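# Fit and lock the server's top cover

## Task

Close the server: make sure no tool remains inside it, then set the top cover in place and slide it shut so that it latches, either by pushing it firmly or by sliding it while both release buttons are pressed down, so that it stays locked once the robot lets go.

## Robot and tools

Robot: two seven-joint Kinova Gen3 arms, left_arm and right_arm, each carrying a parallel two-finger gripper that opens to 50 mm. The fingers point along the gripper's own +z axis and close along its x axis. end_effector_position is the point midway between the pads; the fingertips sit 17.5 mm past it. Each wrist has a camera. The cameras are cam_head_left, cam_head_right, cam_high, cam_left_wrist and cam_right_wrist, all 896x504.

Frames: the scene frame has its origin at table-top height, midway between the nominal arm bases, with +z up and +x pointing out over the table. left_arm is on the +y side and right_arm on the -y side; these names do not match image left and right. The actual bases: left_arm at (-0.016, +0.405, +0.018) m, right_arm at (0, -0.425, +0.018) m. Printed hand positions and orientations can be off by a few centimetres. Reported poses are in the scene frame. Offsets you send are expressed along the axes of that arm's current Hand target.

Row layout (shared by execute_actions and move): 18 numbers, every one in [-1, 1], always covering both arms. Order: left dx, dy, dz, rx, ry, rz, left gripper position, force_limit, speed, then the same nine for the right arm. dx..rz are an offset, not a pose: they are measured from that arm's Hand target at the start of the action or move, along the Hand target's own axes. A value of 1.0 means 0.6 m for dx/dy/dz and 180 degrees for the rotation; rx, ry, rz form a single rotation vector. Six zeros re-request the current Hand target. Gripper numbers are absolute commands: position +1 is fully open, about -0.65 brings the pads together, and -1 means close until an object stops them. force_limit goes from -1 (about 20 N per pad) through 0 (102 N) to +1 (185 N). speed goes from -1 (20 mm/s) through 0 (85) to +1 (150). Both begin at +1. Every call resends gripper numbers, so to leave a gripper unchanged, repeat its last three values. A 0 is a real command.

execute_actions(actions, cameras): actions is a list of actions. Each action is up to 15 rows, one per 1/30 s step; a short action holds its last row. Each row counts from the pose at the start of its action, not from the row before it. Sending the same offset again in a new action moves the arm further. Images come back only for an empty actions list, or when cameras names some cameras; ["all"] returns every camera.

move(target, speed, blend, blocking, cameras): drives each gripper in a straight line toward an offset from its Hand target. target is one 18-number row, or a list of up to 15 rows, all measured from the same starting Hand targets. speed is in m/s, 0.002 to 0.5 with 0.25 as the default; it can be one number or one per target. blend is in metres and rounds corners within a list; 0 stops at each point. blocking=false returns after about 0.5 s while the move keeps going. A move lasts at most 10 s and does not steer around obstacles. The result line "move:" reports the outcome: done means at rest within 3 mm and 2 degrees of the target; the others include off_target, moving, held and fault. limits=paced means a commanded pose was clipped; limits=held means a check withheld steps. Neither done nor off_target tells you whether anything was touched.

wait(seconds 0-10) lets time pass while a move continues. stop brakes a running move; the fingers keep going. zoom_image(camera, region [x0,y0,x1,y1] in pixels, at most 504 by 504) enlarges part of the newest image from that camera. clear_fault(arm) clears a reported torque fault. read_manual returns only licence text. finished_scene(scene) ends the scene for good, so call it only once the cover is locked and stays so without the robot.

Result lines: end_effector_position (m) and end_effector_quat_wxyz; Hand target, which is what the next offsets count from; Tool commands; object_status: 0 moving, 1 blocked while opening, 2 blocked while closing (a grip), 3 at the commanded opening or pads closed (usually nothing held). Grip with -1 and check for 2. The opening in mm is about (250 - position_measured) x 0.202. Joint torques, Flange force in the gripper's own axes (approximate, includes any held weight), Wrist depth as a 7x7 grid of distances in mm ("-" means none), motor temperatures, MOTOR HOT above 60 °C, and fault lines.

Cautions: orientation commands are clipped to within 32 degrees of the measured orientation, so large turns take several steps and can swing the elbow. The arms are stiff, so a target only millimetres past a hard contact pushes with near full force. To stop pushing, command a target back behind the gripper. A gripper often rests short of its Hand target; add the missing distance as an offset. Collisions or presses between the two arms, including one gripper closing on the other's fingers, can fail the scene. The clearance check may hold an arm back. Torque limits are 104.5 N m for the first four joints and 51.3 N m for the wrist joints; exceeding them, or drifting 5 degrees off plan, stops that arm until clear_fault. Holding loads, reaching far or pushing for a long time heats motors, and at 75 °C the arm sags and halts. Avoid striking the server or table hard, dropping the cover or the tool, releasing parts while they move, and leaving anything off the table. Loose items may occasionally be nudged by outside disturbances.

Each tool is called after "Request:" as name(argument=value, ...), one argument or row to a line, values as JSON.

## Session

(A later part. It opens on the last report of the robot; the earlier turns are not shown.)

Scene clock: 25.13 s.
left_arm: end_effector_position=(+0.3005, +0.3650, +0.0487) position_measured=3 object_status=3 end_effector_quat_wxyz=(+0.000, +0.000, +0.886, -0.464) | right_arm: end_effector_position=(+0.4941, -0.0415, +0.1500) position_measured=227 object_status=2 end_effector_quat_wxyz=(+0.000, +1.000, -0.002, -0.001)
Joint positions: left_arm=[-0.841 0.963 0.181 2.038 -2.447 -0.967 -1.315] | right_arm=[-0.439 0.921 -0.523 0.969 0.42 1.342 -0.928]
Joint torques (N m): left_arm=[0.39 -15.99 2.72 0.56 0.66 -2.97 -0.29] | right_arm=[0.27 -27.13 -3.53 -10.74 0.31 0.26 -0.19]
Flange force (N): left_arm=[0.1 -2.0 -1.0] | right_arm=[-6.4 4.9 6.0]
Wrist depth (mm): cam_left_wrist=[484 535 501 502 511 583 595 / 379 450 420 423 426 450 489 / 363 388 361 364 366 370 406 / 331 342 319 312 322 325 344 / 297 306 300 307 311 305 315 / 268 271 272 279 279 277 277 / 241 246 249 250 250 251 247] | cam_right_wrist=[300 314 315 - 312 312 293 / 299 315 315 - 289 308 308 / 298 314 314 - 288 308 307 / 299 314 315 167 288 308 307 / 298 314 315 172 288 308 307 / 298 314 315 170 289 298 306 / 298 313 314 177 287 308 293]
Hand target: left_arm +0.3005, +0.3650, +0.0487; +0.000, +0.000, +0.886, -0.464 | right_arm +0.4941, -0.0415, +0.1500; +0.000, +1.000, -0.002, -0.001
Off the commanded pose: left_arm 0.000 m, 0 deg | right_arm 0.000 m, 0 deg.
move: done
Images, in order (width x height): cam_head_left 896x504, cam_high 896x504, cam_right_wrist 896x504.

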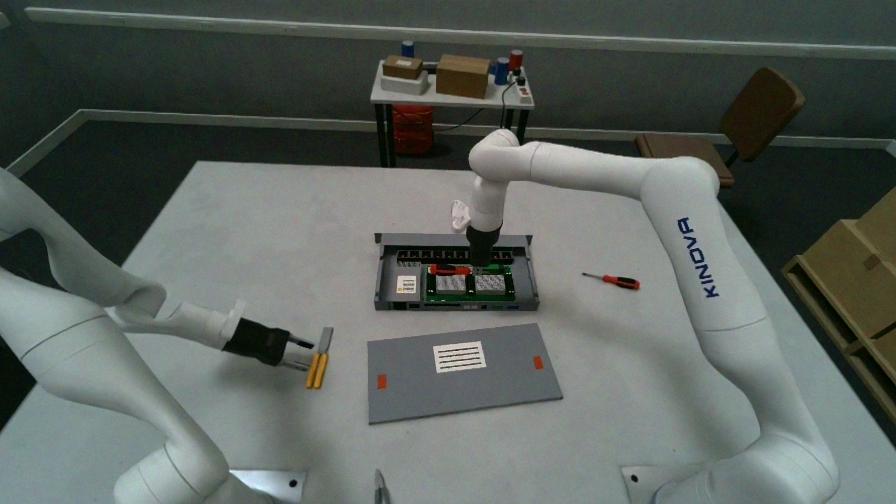

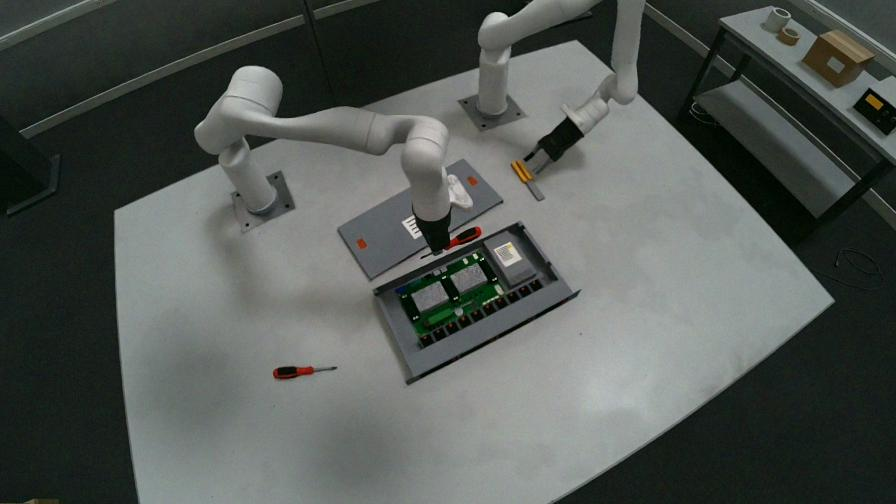

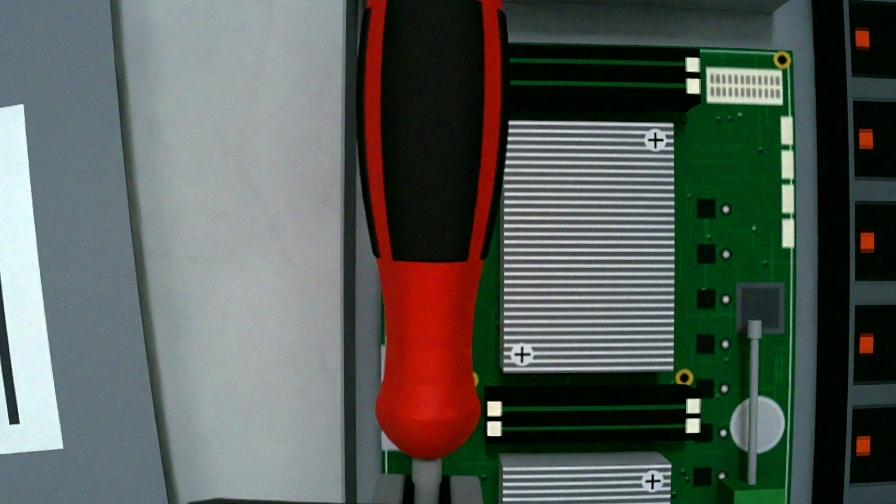

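Request:
move(
  target=[
    [0.0558,-0.1953,0.0732,-0.3065,-0.018,-0.0343,1,1,1,-0.3233,0.7642,0,0,0,0.5,-1,-0.5,-0.5],
    [0.0558,-0.0663,0.1748,-0.3065,-0.018,-0.0343,1,1,1,-0.3233,0.7642,0.2108,0,0,0.5,-1,-0.5,-0.5],
  ],
  speed=[0.35,0.1],
  cameras=["all"],
)

Scene clock: 32.00 s.
left_arm: end_effector_position=(+0.2670, +0.2562, +0.0216) position_measured=3 object_status=3 end_effector_quat_wxyz=(+0.000, -0.058, +0.998, +0.000) | right_arm: end_effector_position=(+0.2984, -0.4993, +0.0235) position_measured=227 object_status=2 end_effector_quat_wxyz=(+0.000, +0.706, -0.708, -0.001)
Joint positions: left_arm=[0.462 0.582 -0.096 2.274 -2.958 -0.292 0.341] | right_arm=[0.281 0.566 -0.09 2.311 0.178 0.272 -1.59]
Joint torques (N m): left_arm=[0.46 -13.99 -0.74 -2.76 0.06 -0.23 -0.3] | right_arm=[0.32 -15.4 -0.64 -4.55 0.34 0.25 -0.2]
Flange force (N): left_arm=[0.7 1.6 -0.1] | right_arm=[-2.4 5.6 8.2]
Wrist depth (mm): cam_left_wrist=[174 174 175 175 175 176 176 / 174 174 174 175 175 175 175 / 173 173 174 174 174 175 175 / 173 173 174 174 174 174 175 / 173 173 173 173 174 174 174 / 187 187 187 188 188 189 189 / 187 187 187 188 188 188 188] | cam_right_wrist=[188 189 189 - 190 190 191 / 188 189 189 - 190 191 191 / 188 189 189 - 190 190 191 / 189 189 189 168 190 191 191 / 188 189 189 172 190 190 191 / 188 189 189 172 190 190 191 / 189 189 189 177 190 190 191]
Hand target: left_arm +0.2670, +0.2562, +0.0216; +0.000, -0.058, +0.998, +0.000 | right_arm +0.2984, -0.4993, +0.0234; +0.000, +0.706, -0.708, -0.001
Off the commanded pose: left_arm 0.000 m, 0 deg | right_arm 0.000 m, 0 deg.
move: done

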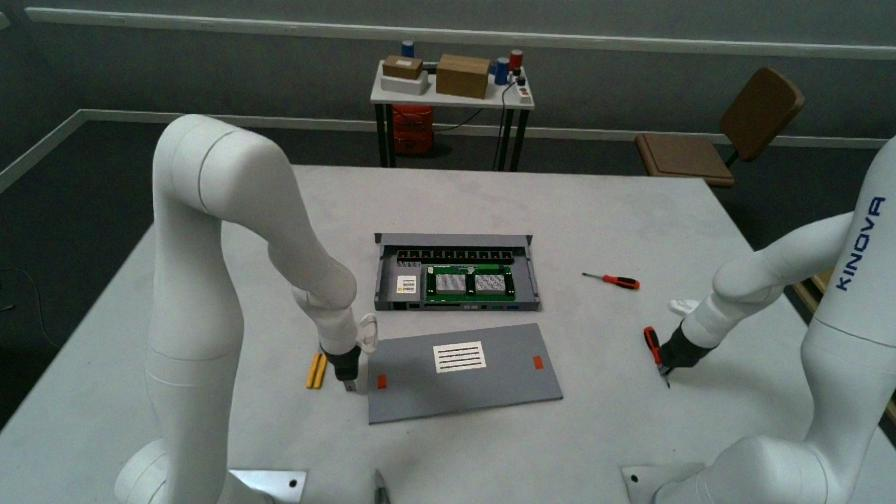

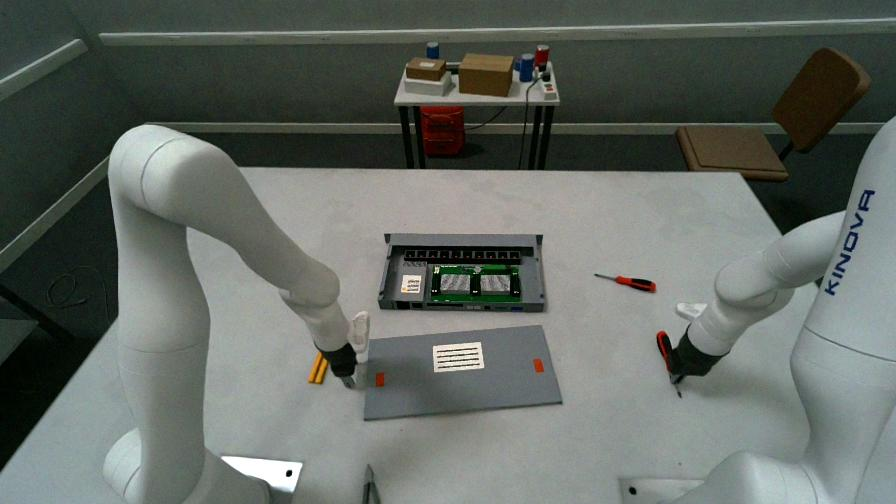

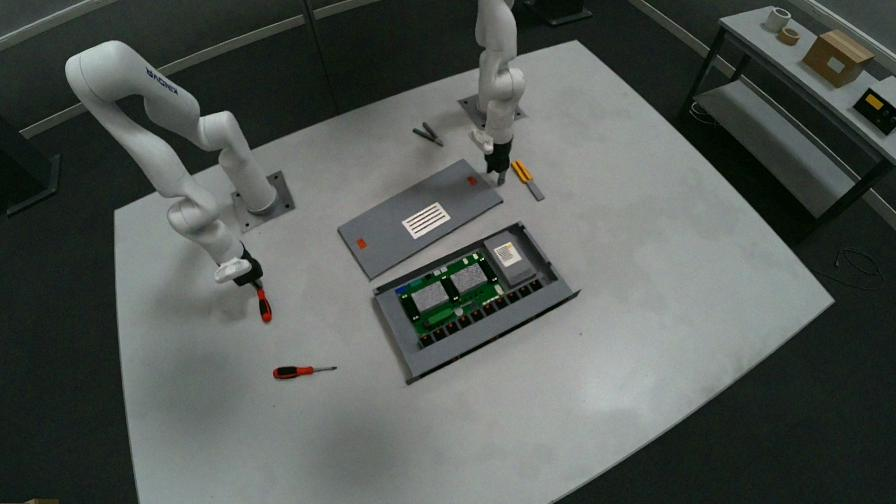

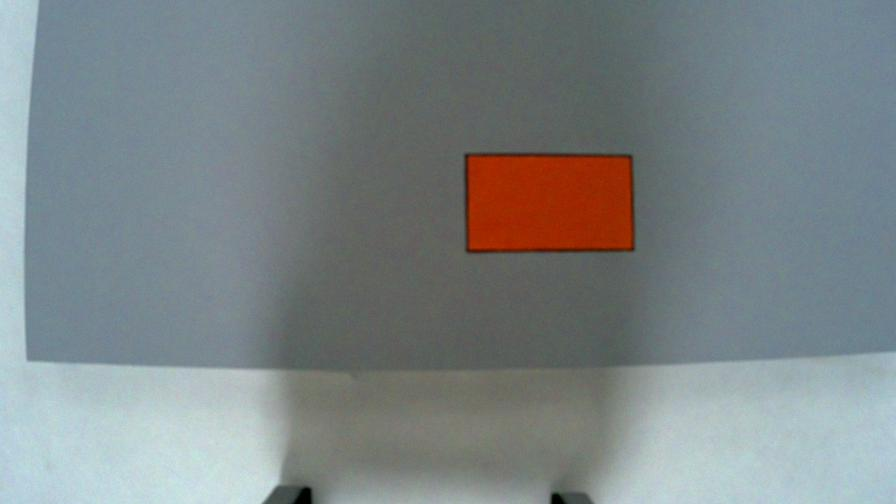

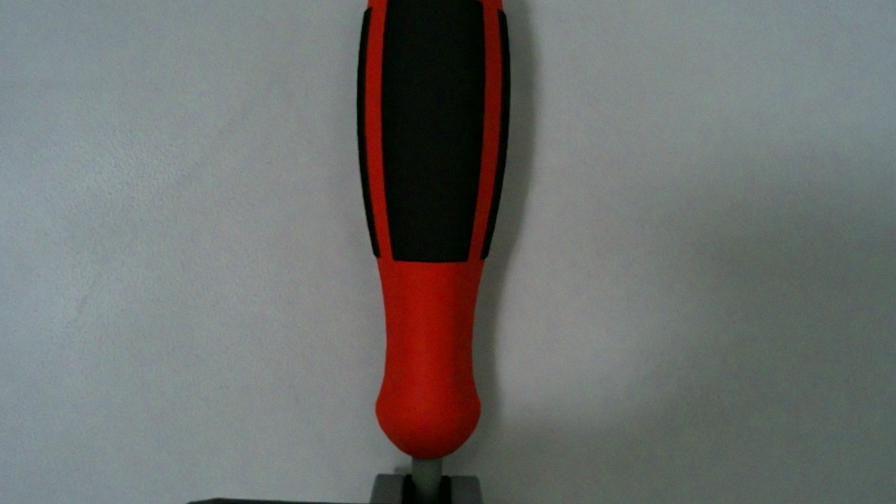

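Request:
move(
  target=[
    [0.0217,0,0,0,0,0,1,1,1,0,0,0,0,0,0,1,0,-0.7],
    [0.0217,0,0,0,0,0,1,1,1,0,0,-0.1667,0,0,0,1,0,-0.7],
    [0.0217,0,0,0,0,0,1,1,1,-0.382,-0.0177,-0.1667,0,0,-0.537,1,0,-0.7],
    [0.0217,0,0,0,0,0,1,1,1,-0.4155,-0.0177,0.0033,0,0,-0.537,1,0,-0.7],
  ],
  speed=[0.05,0.15,0.4,0.12],
  blend=[0,0.0,0.03,0],
  cameras=["all"],
)

Scene clock: 38.53 s.
left_arm: end_effector_position=(+0.2540, +0.2547, +0.0216) position_measured=3 object_status=3 end_effector_quat_wxyz=(+0.000, -0.058, +0.998, +0.000) | right_arm: end_effector_position=(+0.3099, -0.2500, +0.0216) position_measured=3 object_status=3 end_effector_quat_wxyz=(+0.000, +0.998, +0.056, -0.001)
Joint positions: left_arm=[0.481 0.573 -0.093 2.308 -2.95 -0.268 0.353] | right_arm=[-0.21 0.653 -0.443 2.149 0.617 0.465 -1.071]
Joint torques (N m): left_arm=[0.49 -13.6 -0.75 -2.57 0.06 -0.23 -0.29] | right_arm=[0.14 -16.71 -2.45 -5.47 0.34 0.23 -0.25]
Flange force (N): left_arm=[0.7 1.9 0.2] | right_arm=[-5.1 2.2 5.5]
Wrist depth (mm): cam_left_wrist=[174 174 175 175 175 176 176 / 173 174 174 174 175 175 175 / 173 173 174 174 175 175 175 / 173 173 173 174 174 174 175 / 172 173 173 173 174 174 174 / 187 187 188 188 188 189 189 / 186 187 187 188 188 188 189] | cam_right_wrist=[172 172 172 173 173 174 174 / 172 172 173 173 173 174 174 / 172 172 173 173 173 174 174 / 172 172 173 173 173 174 174 / 172 172 172 173 173 173 173 / 172 172 172 173 173 173 174 / 187 187 187 188 188 188 188]
Hand target: left_arm +0.2540, +0.2547, +0.0216; +0.000, -0.058, +0.998, +0.000 | right_arm +0.3099, -0.2500, +0.0216; +0.000, +0.998, +0.056, -0.001
Off the commanded pose: left_arm 0.000 m, 0 deg | right_arm 0.000 m, 0 deg.
move: done

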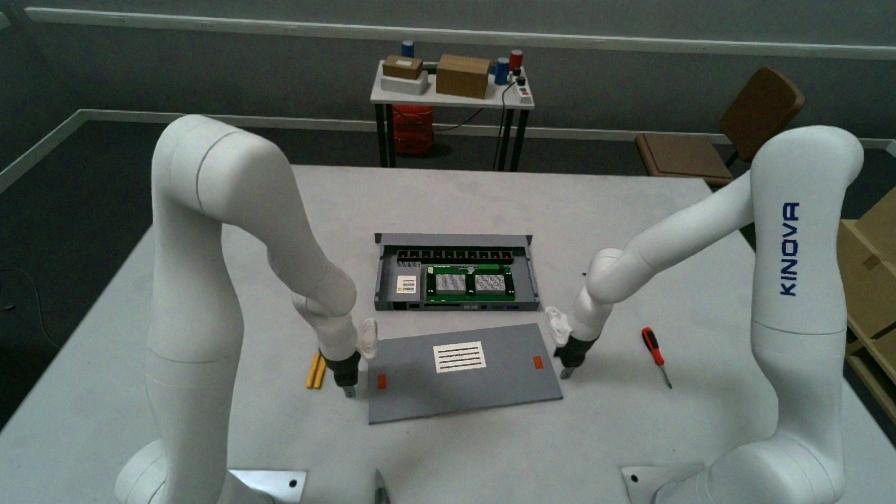

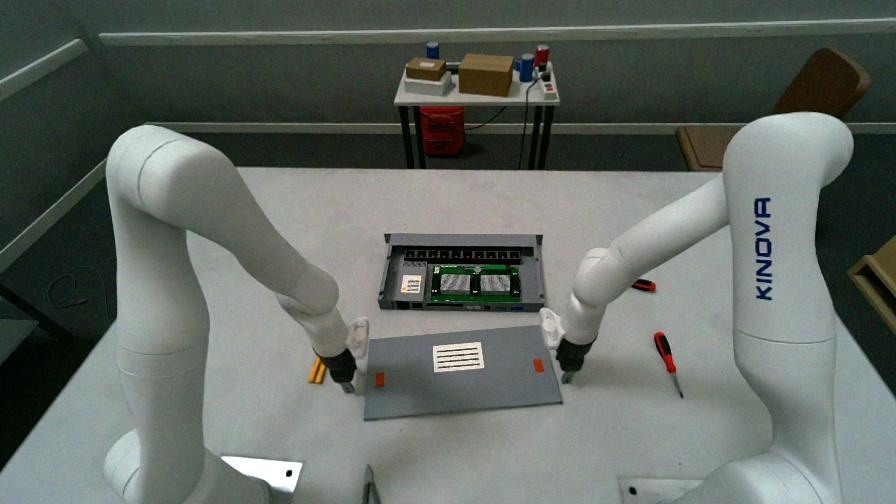

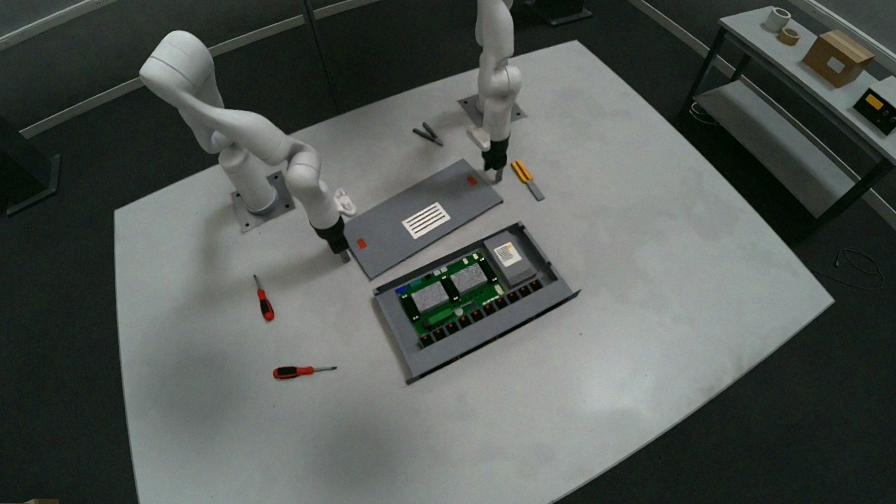

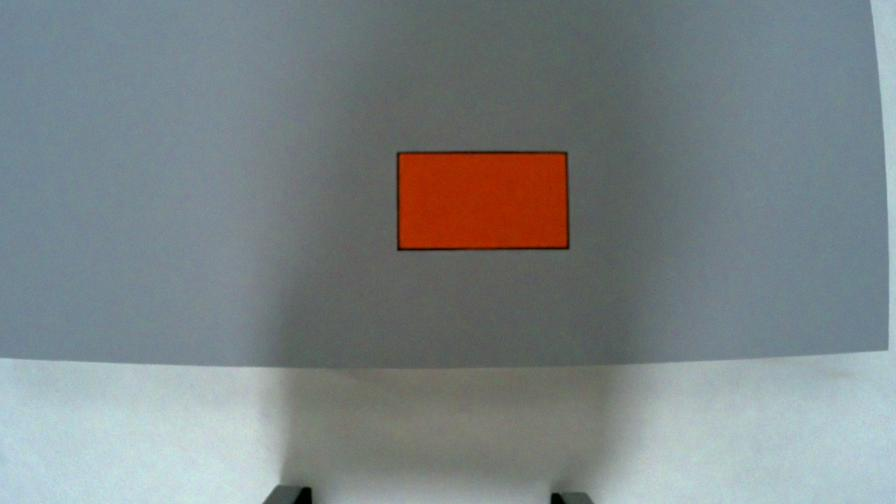

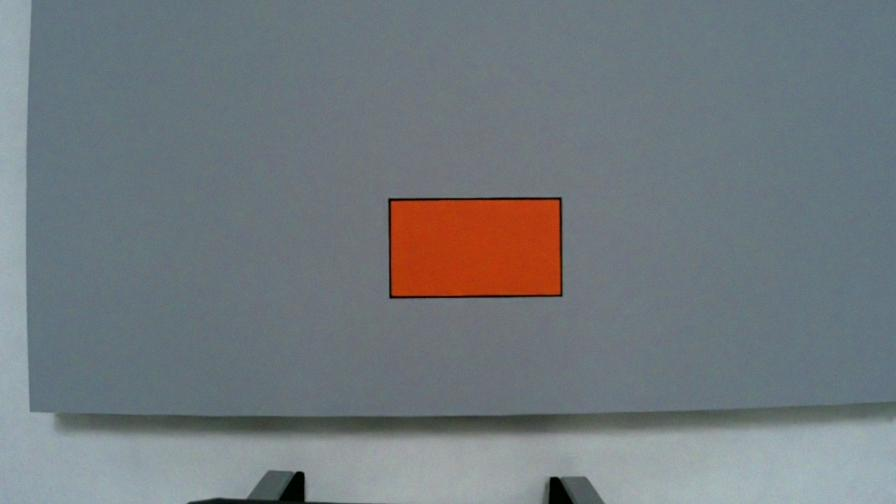

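Request:
move(
  target=[-0.0033,-0.03,0.0035,0,0,-0.0031,1,1,1,0.0233,-0.0167,0.0035,0,0,-0.0031,1,0,-0.7],
  speed=0.1,
  cameras=["cam_left_wrist","cam_right_wrist"],
)

Scene clock: 39.73 s.
left_arm: end_effector_position=(+0.2581, +0.2370, +0.0195) position_measured=3 object_status=3 end_effector_quat_wxyz=(+0.000, -0.063, +0.998, +0.000) | right_arm: end_effector_position=(+0.3226, -0.2385, +0.0195) position_measured=3 object_status=3 end_effector_quat_wxyz=(+0.000, +0.998, +0.061, -0.001)
Joint positions: left_arm=[0.535 0.59 -0.104 2.269 -2.937 -0.291 0.396] | right_arm=[-0.214 0.679 -0.453 2.095 0.61 0.498 -1.053]
Joint torques (N m): left_arm=[0.59 -14.13 -0.78 -2.61 0.04 -0.23 -0.36] | right_arm=[0.29 -17.39 -2.57 -5.78 0.35 0.3 -0.22]
Flange force (N): left_arm=[0.2 1.6 0.2] | right_arm=[-5.6 2.0 5.6]
Wrist depth (mm): cam_left_wrist=[172 172 172 173 173 173 174 / 172 172 172 172 172 173 173 / 171 171 172 172 172 173 173 / 171 171 171 172 172 172 173 / 170 171 171 171 172 172 172 / 170 170 171 171 171 172 172 / 184 185 170 185 181 186 186] | cam_right_wrist=[170 170 170 171 171 171 172 / 170 170 171 171 171 171 172 / 170 170 170 171 171 171 172 / 170 170 170 171 171 171 172 / 170 170 170 170 171 171 171 / 170 170 170 170 171 171 171 / 184 184 170 185 171 171 186]
Hand target: left_arm +0.2581, +0.2370, +0.0195; +0.000, -0.063, +0.998, +0.000 | right_arm +0.3226, -0.2385, +0.0195; +0.000, +0.998, +0.061, -0.001
Off the commanded pose: left_arm 0.000 m, 0 deg | right_arm 0.000 m, 0 deg.
move: done
Images, in order (width x height): cam_left_wrist 896x504, cam_right_wrist 896x504.

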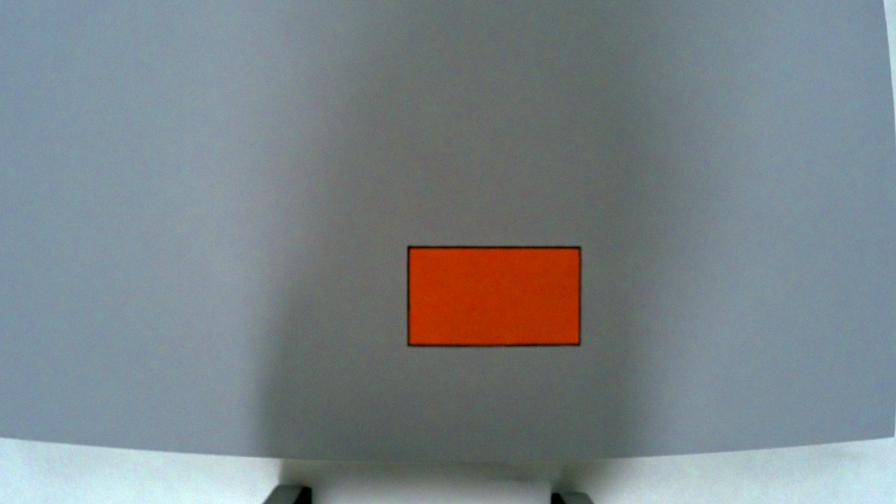

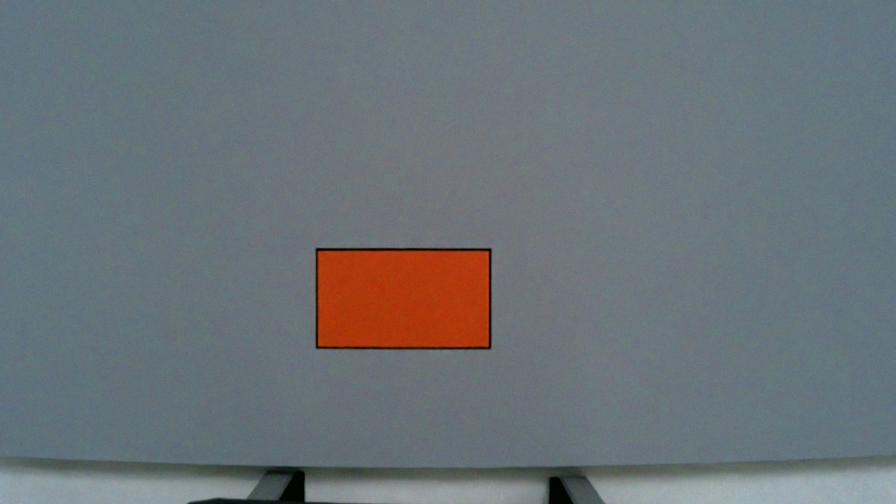

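Request:
move(
  target=[0,-0.005,0,0,0,0,1,1,1,0.0083,-0.005,0,0,0,0,1,0,-0.7],
  speed=0.02,
  cameras=[],
)

Request:
move(
  target=[0,-0.0025,0,0,0,0,1,1,1,0,-0.0025,0,0,0,0,1,0,-0.7],
  speed=0.02,
  cameras=["cam_left_wrist","cam_right_wrist"],
)

Scene clock: 40.83 s.
left_arm: end_effector_position=(+0.2585, +0.2340, +0.0195) position_measured=3 object_status=3 end_effector_quat_wxyz=(+0.000, -0.063, +0.998, +0.000) | right_arm: end_effector_position=(+0.3272, -0.2349, +0.0195) position_measured=3 object_status=3 end_effector_quat_wxyz=(+0.000, +0.998, +0.061, -0.001)
Joint positions: left_arm=[0.544 0.592 -0.107 2.263 -2.936 -0.295 0.403] | right_arm=[-0.214 0.687 -0.457 2.076 0.606 0.511 -1.047]
Joint torques (N m): left_arm=[0.41 -14.19 -0.78 -2.77 0.04 -0.23 -0.3] | right_arm=[0.32 -17.6 -2.66 -5.66 0.34 0.22 -0.19]
Flange force (N): left_arm=[0.7 1.5 0.0] | right_arm=[-4.9 1.5 5.3]
Wrist depth (mm): cam_left_wrist=[172 172 173 173 173 173 174 / 171 172 172 173 173 173 174 / 171 171 172 172 172 173 173 / 171 171 171 171 172 173 172 / 170 171 171 171 172 172 172 / 170 170 171 171 171 172 172 / 184 185 170 186 181 186 186] | cam_right_wrist=[170 170 170 171 171 172 172 / 170 170 170 171 171 171 172 / 170 170 170 171 171 171 171 / 170 170 170 171 171 171 172 / 169 170 170 171 171 171 171 / 170 170 170 170 171 171 171 / 169 170 170 170 171 171 172]
Hand target: left_arm +0.2585, +0.2340, +0.0195; +0.000, -0.063, +0.998, +0.000 | right_arm +0.3272, -0.2349, +0.0195; +0.000, +0.998, +0.061, -0.001
Off the commanded pose: left_arm 0.000 m, 0 deg | right_arm 0.000 m, 0 deg.
move: done
No camera images: "cameras" was empty.

Scene clock: 41.53 s.
left_arm: end_effector_position=(+0.2587, +0.2325, +0.0195) position_measured=3 object_status=3 end_effector_quat_wxyz=(+0.000, -0.063, +0.998, +0.000) | right_arm: end_effector_position=(+0.3270, -0.2334, +0.0195) position_measured=3 object_status=3 end_effector_quat_wxyz=(+0.000, +0.998, +0.061, -0.001)
Joint positions: left_arm=[0.548 0.593 -0.108 2.26 -2.935 -0.297 0.406] | right_arm=[-0.218 0.687 -0.457 2.074 0.605 0.512 -1.05]
Joint torques (N m): left_arm=[0.44 -14.22 -0.79 -2.79 0.05 -0.22 -0.3] | right_arm=[-0.86 -17.49 -4.29 -7.01 -0.05 -0.97 -0.33]
Flange force (N): left_arm=[0.6 1.5 0.0] | right_arm=[-6.0 5.7 4.6]
Wrist depth (mm): cam_left_wrist=[172 172 172 173 173 174 174 / 171 172 172 172 173 173 173 / 171 172 172 172 172 173 173 / 171 171 171 172 172 172 173 / 170 171 171 171 172 172 172 / 170 170 170 171 171 172 172 / 184 170 170 171 171 171 186] | cam_right_wrist=[170 170 171 171 171 171 172 / 170 170 170 170 171 171 172 / 170 170 170 170 171 171 171 / 170 170 170 170 171 171 171 / 170 170 170 170 171 171 171 / 169 170 170 170 171 171 171 / 169 170 170 170 171 171 172]
Hand target: left_arm +0.2587, +0.2325, +0.0195; +0.000, -0.063, +0.998, +0.000 | right_arm +0.3270, -0.2334, +0.0195; +0.000, +0.998, +0.061, -0.001
Off the commanded pose: left_arm 0.000 m, 0 deg | right_arm 0.000 m, 0 deg.
move: done
Images, in order (width x height): cam_left_wrist 896x504, cam_right_wrist 896x504.

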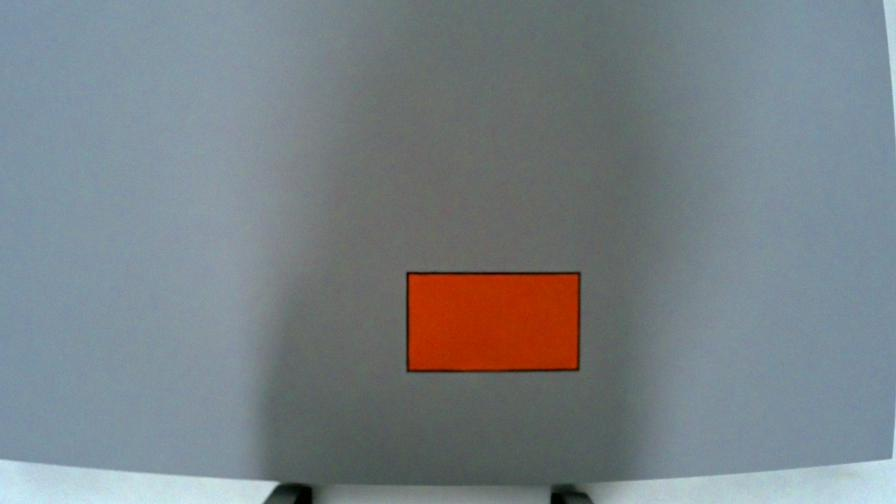

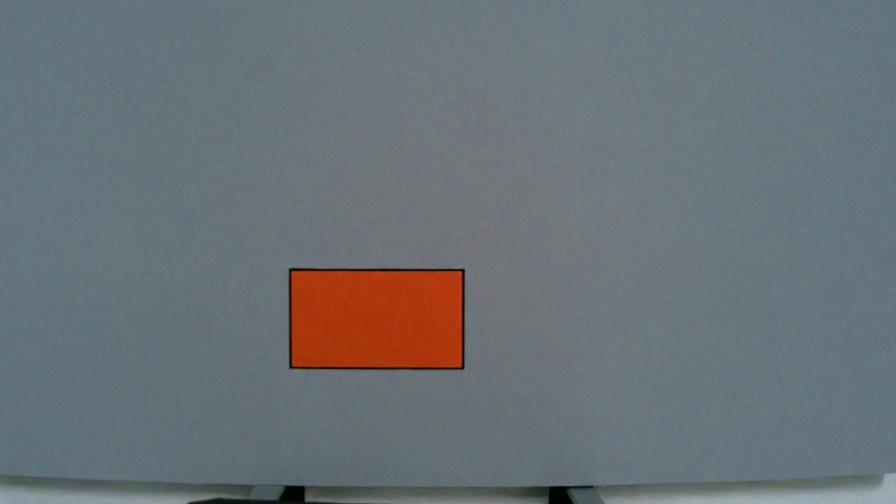

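Request:
move(
  target=[0,-0.004,0,0,0,0,1,1,1,0,0,0,0,0,0,1,0,-0.7],
  speed=0.02,
  cameras=[],
)

Scene clock: 42.33 s.
left_arm: end_effector_position=(+0.2590, +0.2302, +0.0195) position_measured=3 object_status=3 end_effector_quat_wxyz=(+0.000, -0.063, +0.998, +0.000) | right_arm: end_effector_position=(+0.3270, -0.2334, +0.0195) position_measured=3 object_status=3 end_effector_quat_wxyz=(+0.000, +0.998, +0.061, -0.001)
Joint positions: left_arm=[0.555 0.594 -0.109 2.255 -2.934 -0.301 0.411] | right_arm=[-0.218 0.687 -0.457 2.074 0.605 0.512 -1.05]
Joint torques (N m): left_arm=[0.51 -14.29 -0.81 -2.86 0.03 -0.24 -0.28] | right_arm=[-0.84 -17.55 -4.25 -7.09 -0.04 -0.97 -0.34]
Flange force (N): left_arm=[0.6 1.9 0.3] | right_arm=[-6.1 5.8 4.7]
Wrist depth (mm): cam_left_wrist=[172 172 172 173 173 173 174 / 171 172 172 172 173 173 173 / 171 172 172 172 172 172 173 / 171 171 171 172 172 172 172 / 170 171 171 171 172 172 172 / 170 170 171 171 171 171 172 / 170 170 170 170 171 171 171] | cam_right_wrist=[170 170 170 171 171 171 172 / 170 170 170 171 171 171 172 / 170 170 170 170 171 171 172 / 170 170 170 170 171 171 171 / 169 170 170 170 171 171 171 / 170 170 170 170 170 171 171 / 170 170 170 171 171 171 171]
Hand target: left_arm +0.2590, +0.2302, +0.0195; +0.000, -0.063, +0.998, +0.000 | right_arm +0.3270, -0.2334, +0.0195; +0.000, +0.998, +0.061, -0.001
Off the commanded pose: left_arm 0.000 m, 0 deg | right_arm 0.000 m, 0 deg.
move: done
No camera images: "cameras" was empty.

Request:
move(
  target=[0,-0.003,0,0,0,0,1,1,1,0,0,0,0,0,0,1,0,-0.7],
  speed=0.02,
  cameras=[],
)

Request:
move(
  target=[0,-0.0025,0,0,0,0,1,1,1,0,0,0,0,0,0,1,0,-0.7],
  speed=0.02,
  cameras=[],
)

Scene clock: 45.33 s.
left_arm: end_effector_position=(+0.2592, +0.2284, +0.0195) position_measured=3 object_status=3 end_effector_quat_wxyz=(+0.000, -0.063, +0.998, +0.000) | right_arm: end_effector_position=(+0.3270, -0.2334, +0.0195) position_measured=3 object_status=3 end_effector_quat_wxyz=(+0.000, +0.998, +0.061, -0.001)
Joint positions: left_arm=[0.561 0.595 -0.11 2.252 -2.934 -0.304 0.415] | right_arm=[-0.218 0.687 -0.457 2.074 0.605 0.512 -1.05]
Joint torques (N m): left_arm=[2.49 -14.81 2.15 -5.15 0.53 0.56 -0.5] | right_arm=[-0.86 -17.57 -4.21 -7.09 -0.01 -1 -0.35]
Flange force (N): left_arm=[0.4 8.7 -2.4] | right_arm=[-5.9 5.8 4.4]
Wrist depth (mm): cam_left_wrist=[171 172 172 173 173 173 174 / 171 172 172 172 173 173 173 / 171 171 172 172 172 173 173 / 171 171 171 172 172 172 173 / 170 171 171 171 172 172 172 / 170 170 170 171 171 172 172 / 170 170 170 170 171 171 171] | cam_right_wrist=[170 170 170 171 171 171 172 / 170 170 170 170 171 171 172 / 170 170 170 171 171 171 171 / 170 170 170 171 171 171 171 / 170 170 170 170 171 171 172 / 169 170 170 170 170 171 171 / 169 170 170 170 171 171 171]
Hand target: left_arm +0.2592, +0.2284, +0.0195; +0.000, -0.063, +0.998, +0.000 | right_arm +0.3270, -0.2334, +0.0195; +0.000, +0.998, +0.061, -0.001
Off the commanded pose: left_arm 0.000 m, 0 deg | right_arm 0.000 m, 0 deg.
move: done
No camera images: "cameras" was empty.

Scene clock: 46.03 s.
left_arm: end_effector_position=(+0.2594, +0.2269, +0.0195) position_measured=3 object_status=3 end_effector_quat_wxyz=(+0.000, -0.063, +0.998, +0.000) | right_arm: end_effector_position=(+0.3270, -0.2334, +0.0195) position_measured=3 object_status=3 end_effector_quat_wxyz=(+0.000, +0.998, +0.061, -0.001)
Joint positions: left_arm=[0.565 0.596 -0.111 2.249 -2.933 -0.306 0.418] | right_arm=[-0.218 0.687 -0.457 2.074 0.605 0.512 -1.05]
Joint torques (N m): left_arm=[6.79 -15.71 7.96 -9.14 1.46 1.76 -1.05] | right_arm=[-3.35 -17.25 -7.81 -9.67 -0.86 -3.65 -0.63]
Flange force (N): left_arm=[-0.8 22.5 -6.4] | right_arm=[-7.4 14.3 2.7]
Wrist depth (mm): cam_left_wrist=[171 172 172 172 173 173 174 / 171 171 172 172 172 173 173 / 171 171 171 172 172 172 173 / 170 171 171 171 172 172 172 / 170 170 171 171 171 171 172 / 170 170 170 171 171 171 172 / 169 170 170 170 171 171 172] | cam_right_wrist=[169 170 170 170 171 171 171 / 170 170 170 171 171 171 172 / 169 170 170 171 171 171 171 / 170 170 170 170 171 171 171 / 169 170 170 170 171 171 171 / 170 169 170 170 171 171 171 / 169 170 170 170 170 171 171]
Hand target: left_arm +0.2594, +0.2269, +0.0195; +0.000, -0.063, +0.998, +0.000 | right_arm +0.3270, -0.2334, +0.0195; +0.000, +0.998, +0.061, -0.001
Off the commanded pose: left_arm 0.000 m, 0 deg | right_arm 0.000 m, 0 deg.
move: done
No camera images: "cameras" was empty.

Request:
move(
  target=[0,-0.0025,0,0,0,0,1,1,1,0,-0.0025,0,0,0,0,1,0,-0.7],
  speed=0.02,
  cameras=[],
)

Request:
move(
  target=[0,-0.0,-0.01,0,0,0,1,1,1,0,0,-0.01,0,0,0,1,0,-0.7],
  speed=0.02,
  cameras=["cam_head_left","cam_high","cam_left_wrist","cam_right_wrist"],
)

Scene clock: 47.13 s.
left_arm: end_effector_position=(+0.2596, +0.2255, +0.0195) position_measured=3 object_status=3 end_effector_quat_wxyz=(+0.000, -0.063, +0.998, +0.000) | right_arm: end_effector_position=(+0.3269, -0.2321, +0.0195) position_measured=3 object_status=3 end_effector_quat_wxyz=(+0.000, +0.998, +0.061, -0.001)
Joint positions: left_arm=[0.569 0.597 -0.112 2.245 -2.933 -0.309 0.422] | right_arm=[-0.221 0.688 -0.457 2.072 0.604 0.513 -1.052]
Joint torques (N m): left_arm=[12.3 -15.82 15.84 -15.01 2.76 3.85 -1.73] | right_arm=[-10.5 -15.01 -17.17 -13.31 -3.51 -9.35 -1.33]
Flange force (N): left_arm=[-1.1 41.3 -16.6] | right_arm=[-5.3 35.9 -2.9]
Wrist depth (mm): cam_left_wrist=[171 171 172 172 173 173 173 / 171 171 171 172 172 172 173 / 170 171 171 171 172 172 173 / 170 170 171 171 171 172 172 / 170 170 171 171 171 172 172 / 169 170 170 171 171 171 172 / 169 169 170 170 171 171 171] | cam_right_wrist=[169 170 170 170 171 171 171 / 169 169 170 170 170 171 171 / 169 170 170 170 170 171 171 / 169 170 170 170 170 171 171 / 169 170 170 170 171 171 171 / 169 170 170 170 170 171 171 / 169 170 170 170 170 171 171]
Hand target: left_arm +0.2596, +0.2254, +0.0195; +0.000, -0.063, +0.998, +0.000 | right_arm +0.3268, -0.2319, +0.0195; +0.000, +0.998, +0.061, -0.001
Off the commanded pose: left_arm 0.000 m, 0 deg | right_arm 0.000 m, 0 deg.
move: done
No camera images: "cameras" was empty.

Scene clock: 47.87 s.
left_arm: end_effector_position=(+0.2596, +0.2254, +0.0255) position_measured=3 object_status=3 end_effector_quat_wxyz=(+0.000, -0.063, +0.998, +0.000) | right_arm: end_effector_position=(+0.3268, -0.2319, +0.0255) position_measured=3 object_status=3 end_effector_quat_wxyz=(+0.000, +0.998, +0.061, -0.001)
Joint positions: left_arm=[0.576 0.58 -0.12 2.242 -2.937 -0.329 0.426] | right_arm=[-0.212 0.675 -0.47 2.069 0.592 0.53 -1.041]
Joint torques (N m): left_arm=[11.11 -21.27 13.68 -14.4 2.6 3.16 -1.53] | right_arm=[-9.58 -21.71 -17.53 -18.54 -3.06 -10.16 -1.37]
Flange force (N): left_arm=[-3.2 35.5 3.6] | right_arm=[-11.6 36.1 13.1]
Wrist depth (mm): cam_left_wrist=[171 172 172 172 172 173 173 / 171 171 172 172 172 172 173 / 170 171 171 172 172 172 172 / 170 170 171 171 172 172 172 / 170 170 171 171 171 172 172 / 169 170 170 171 171 171 172 / 169 169 170 170 170 171 171] | cam_right_wrist=[169 170 170 170 171 171 171 / 169 170 170 170 171 171 171 / 170 170 170 170 171 171 171 / 169 169 170 170 170 171 171 / 170 170 170 170 170 171 171 / 169 169 170 170 170 171 171 / 169 170 170 170 170 171 171]
Hand target: left_arm +0.2596, +0.2254, +0.0255; +0.000, -0.063, +0.998, +0.000 | right_arm +0.3268, -0.2319, +0.0255; +0.000, +0.998, +0.061, -0.001
Off the commanded pose: left_arm 0.000 m, 0 deg | right_arm 0.000 m, 0 deg.
move: done
Images, in order (width x height): cam_head_left 896x504, cam_high 896x504, cam_left_wrist 896x504, cam_right_wrist 896x504.

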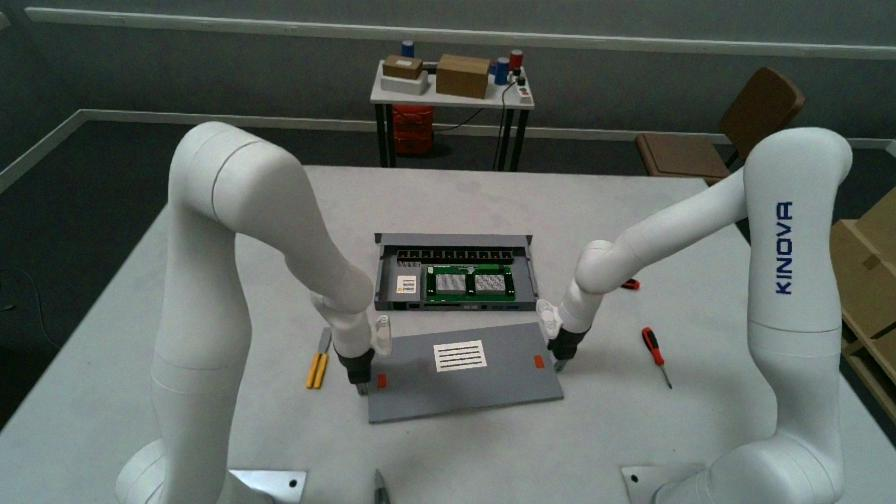

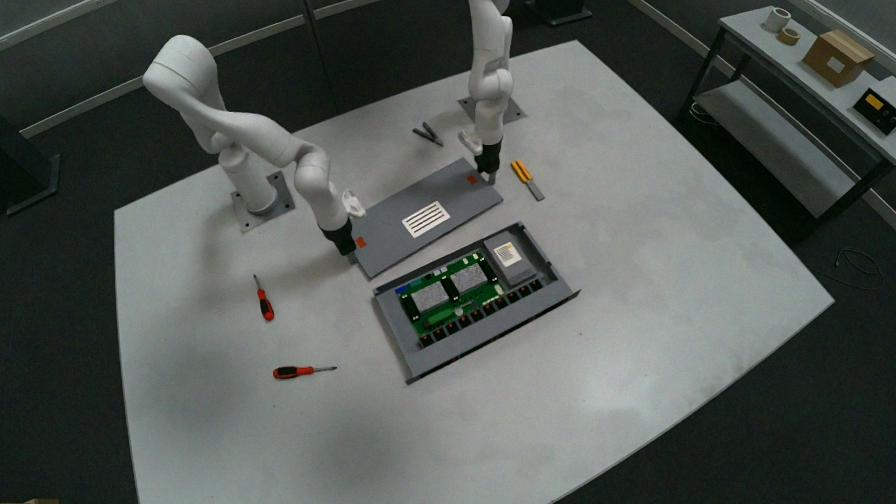

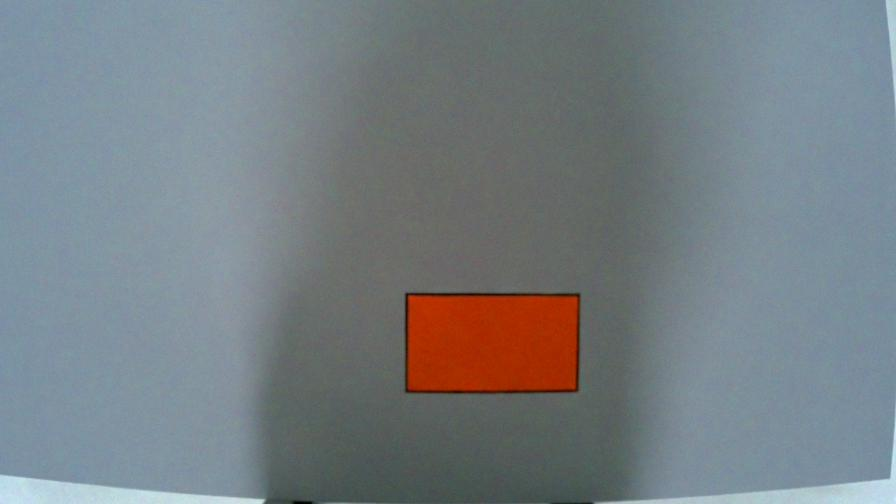

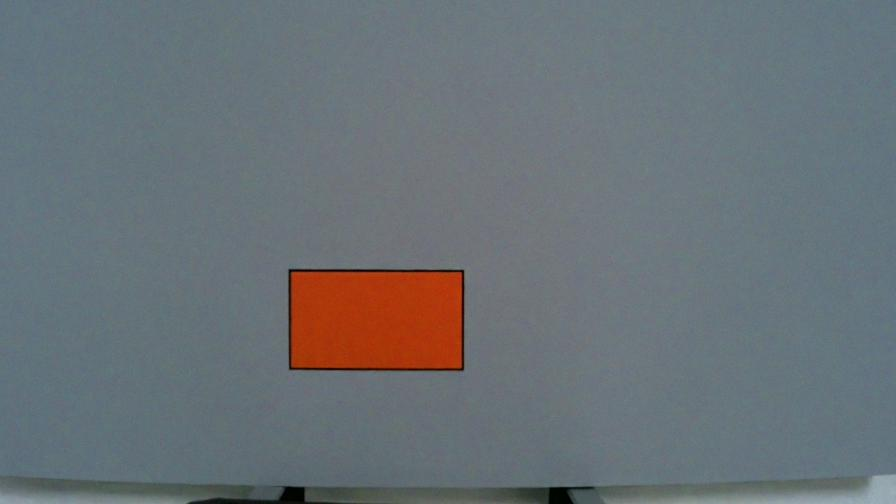

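Request:
move(
  target=[0,-0.0,-0.1,0,0,0,1,1,1,0,0,-0.1,0,0,0,1,0,-0.7],
  speed=0.06,
  cameras=["cam_head_left","cam_high","cam_left_wrist","cam_right_wrist"],
)

Scene clock: 49.40 s.
left_arm: end_effector_position=(+0.2596, +0.2254, +0.0854) position_measured=3 object_status=3 end_effector_quat_wxyz=(+0.000, -0.063, +0.998, +0.000) | right_arm: end_effector_position=(+0.3269, -0.2320, +0.0855) position_measured=3 object_status=3 end_effector_quat_wxyz=(+0.000, +0.998, +0.061, -0.001)
Joint positions: left_arm=[0.628 0.42 -0.183 2.193 -2.997 -0.54 0.48] | right_arm=[-0.125 0.553 -0.583 2.023 0.464 0.698 -0.929]
Joint torques (N m): left_arm=[10.94 -19.19 12.09 -15.85 4.78 3.65 -1.51] | right_arm=[-9.5 -19.36 -16.23 -19.79 -4.34 -9.46 -1.4]
Flange force (N): left_arm=[-2.8 34.9 4.0] | right_arm=[-9.5 35.4 12.7]
Wrist depth (mm): cam_left_wrist=[171 171 172 172 172 173 173 / 171 171 171 172 172 172 173 / 171 171 171 172 172 172 172 / 170 171 171 171 171 172 172 / 170 170 170 171 171 171 171 / 169 170 170 171 171 171 171 / 169 170 170 170 170 171 171] | cam_right_wrist=[169 170 170 170 170 171 171 / 169 169 170 170 170 171 171 / 169 170 170 170 171 171 171 / 169 170 170 170 171 171 171 / 169 169 170 170 171 171 171 / 169 169 170 170 171 171 171 / 169 170 170 170 171 171 171]
Hand target: left_arm +0.2596, +0.2254, +0.0855; +0.000, -0.063, +0.998, +0.000 | right_arm +0.3269, -0.2320, +0.0855; +0.000, +0.998, +0.061, -0.001
Off the commanded pose: left_arm 0.000 m, 0 deg | right_arm 0.000 m, 0 deg.
move: done
Images, in order (width x height): cam_head_left 896x504, cam_high 896x504, cam_left_wrist 896x504, cam_right_wrist 896x504.

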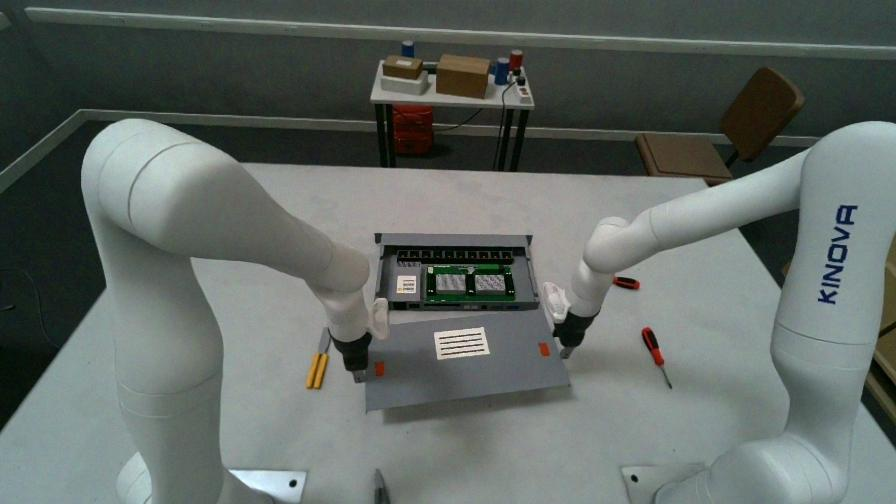

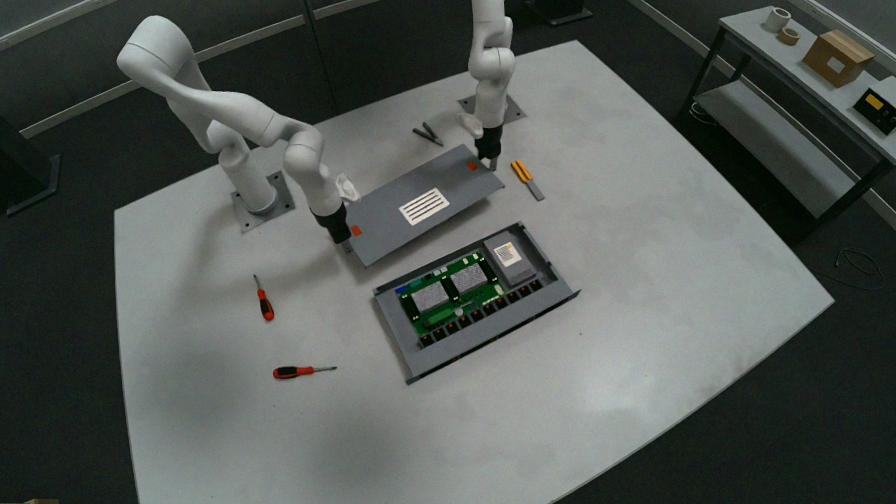

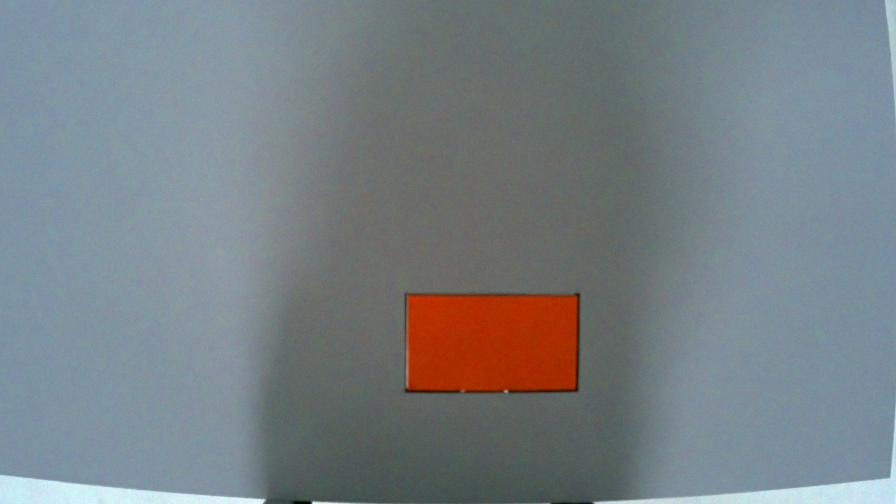

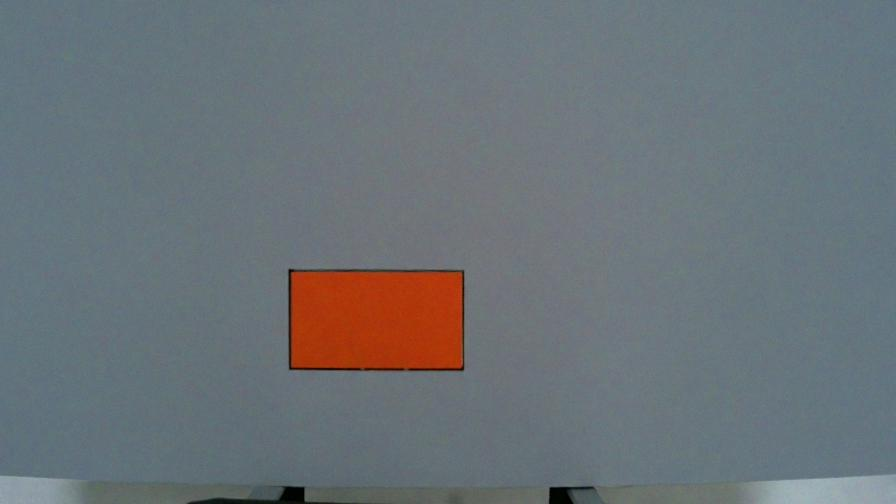

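Request:
zoom_image(
  camera="cam_high",
  region=[330, 130, 590, 390],
)

Request:
zoom_image(
  camera="cam_head_left",
  region=[355, 220, 585, 430],
)

Scaled by 1.938 from the camera's 896x504 image, which has a finer 1280x720 frame.

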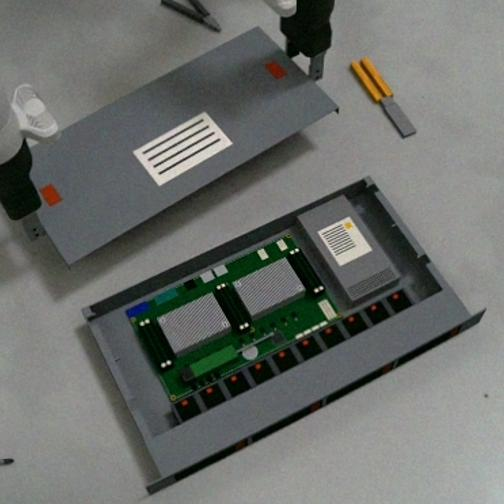

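Scaled by 2.191 from the camera's 896x504 image, which has a finer 1280x720 frame.

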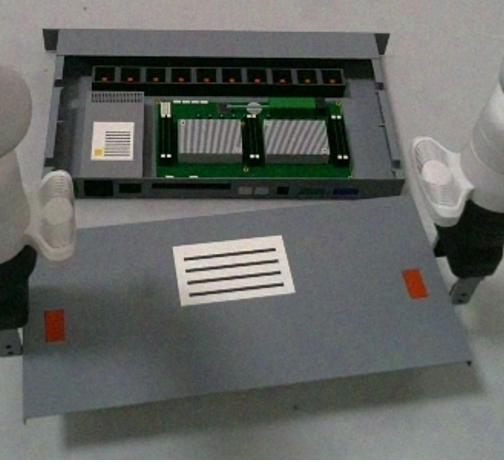

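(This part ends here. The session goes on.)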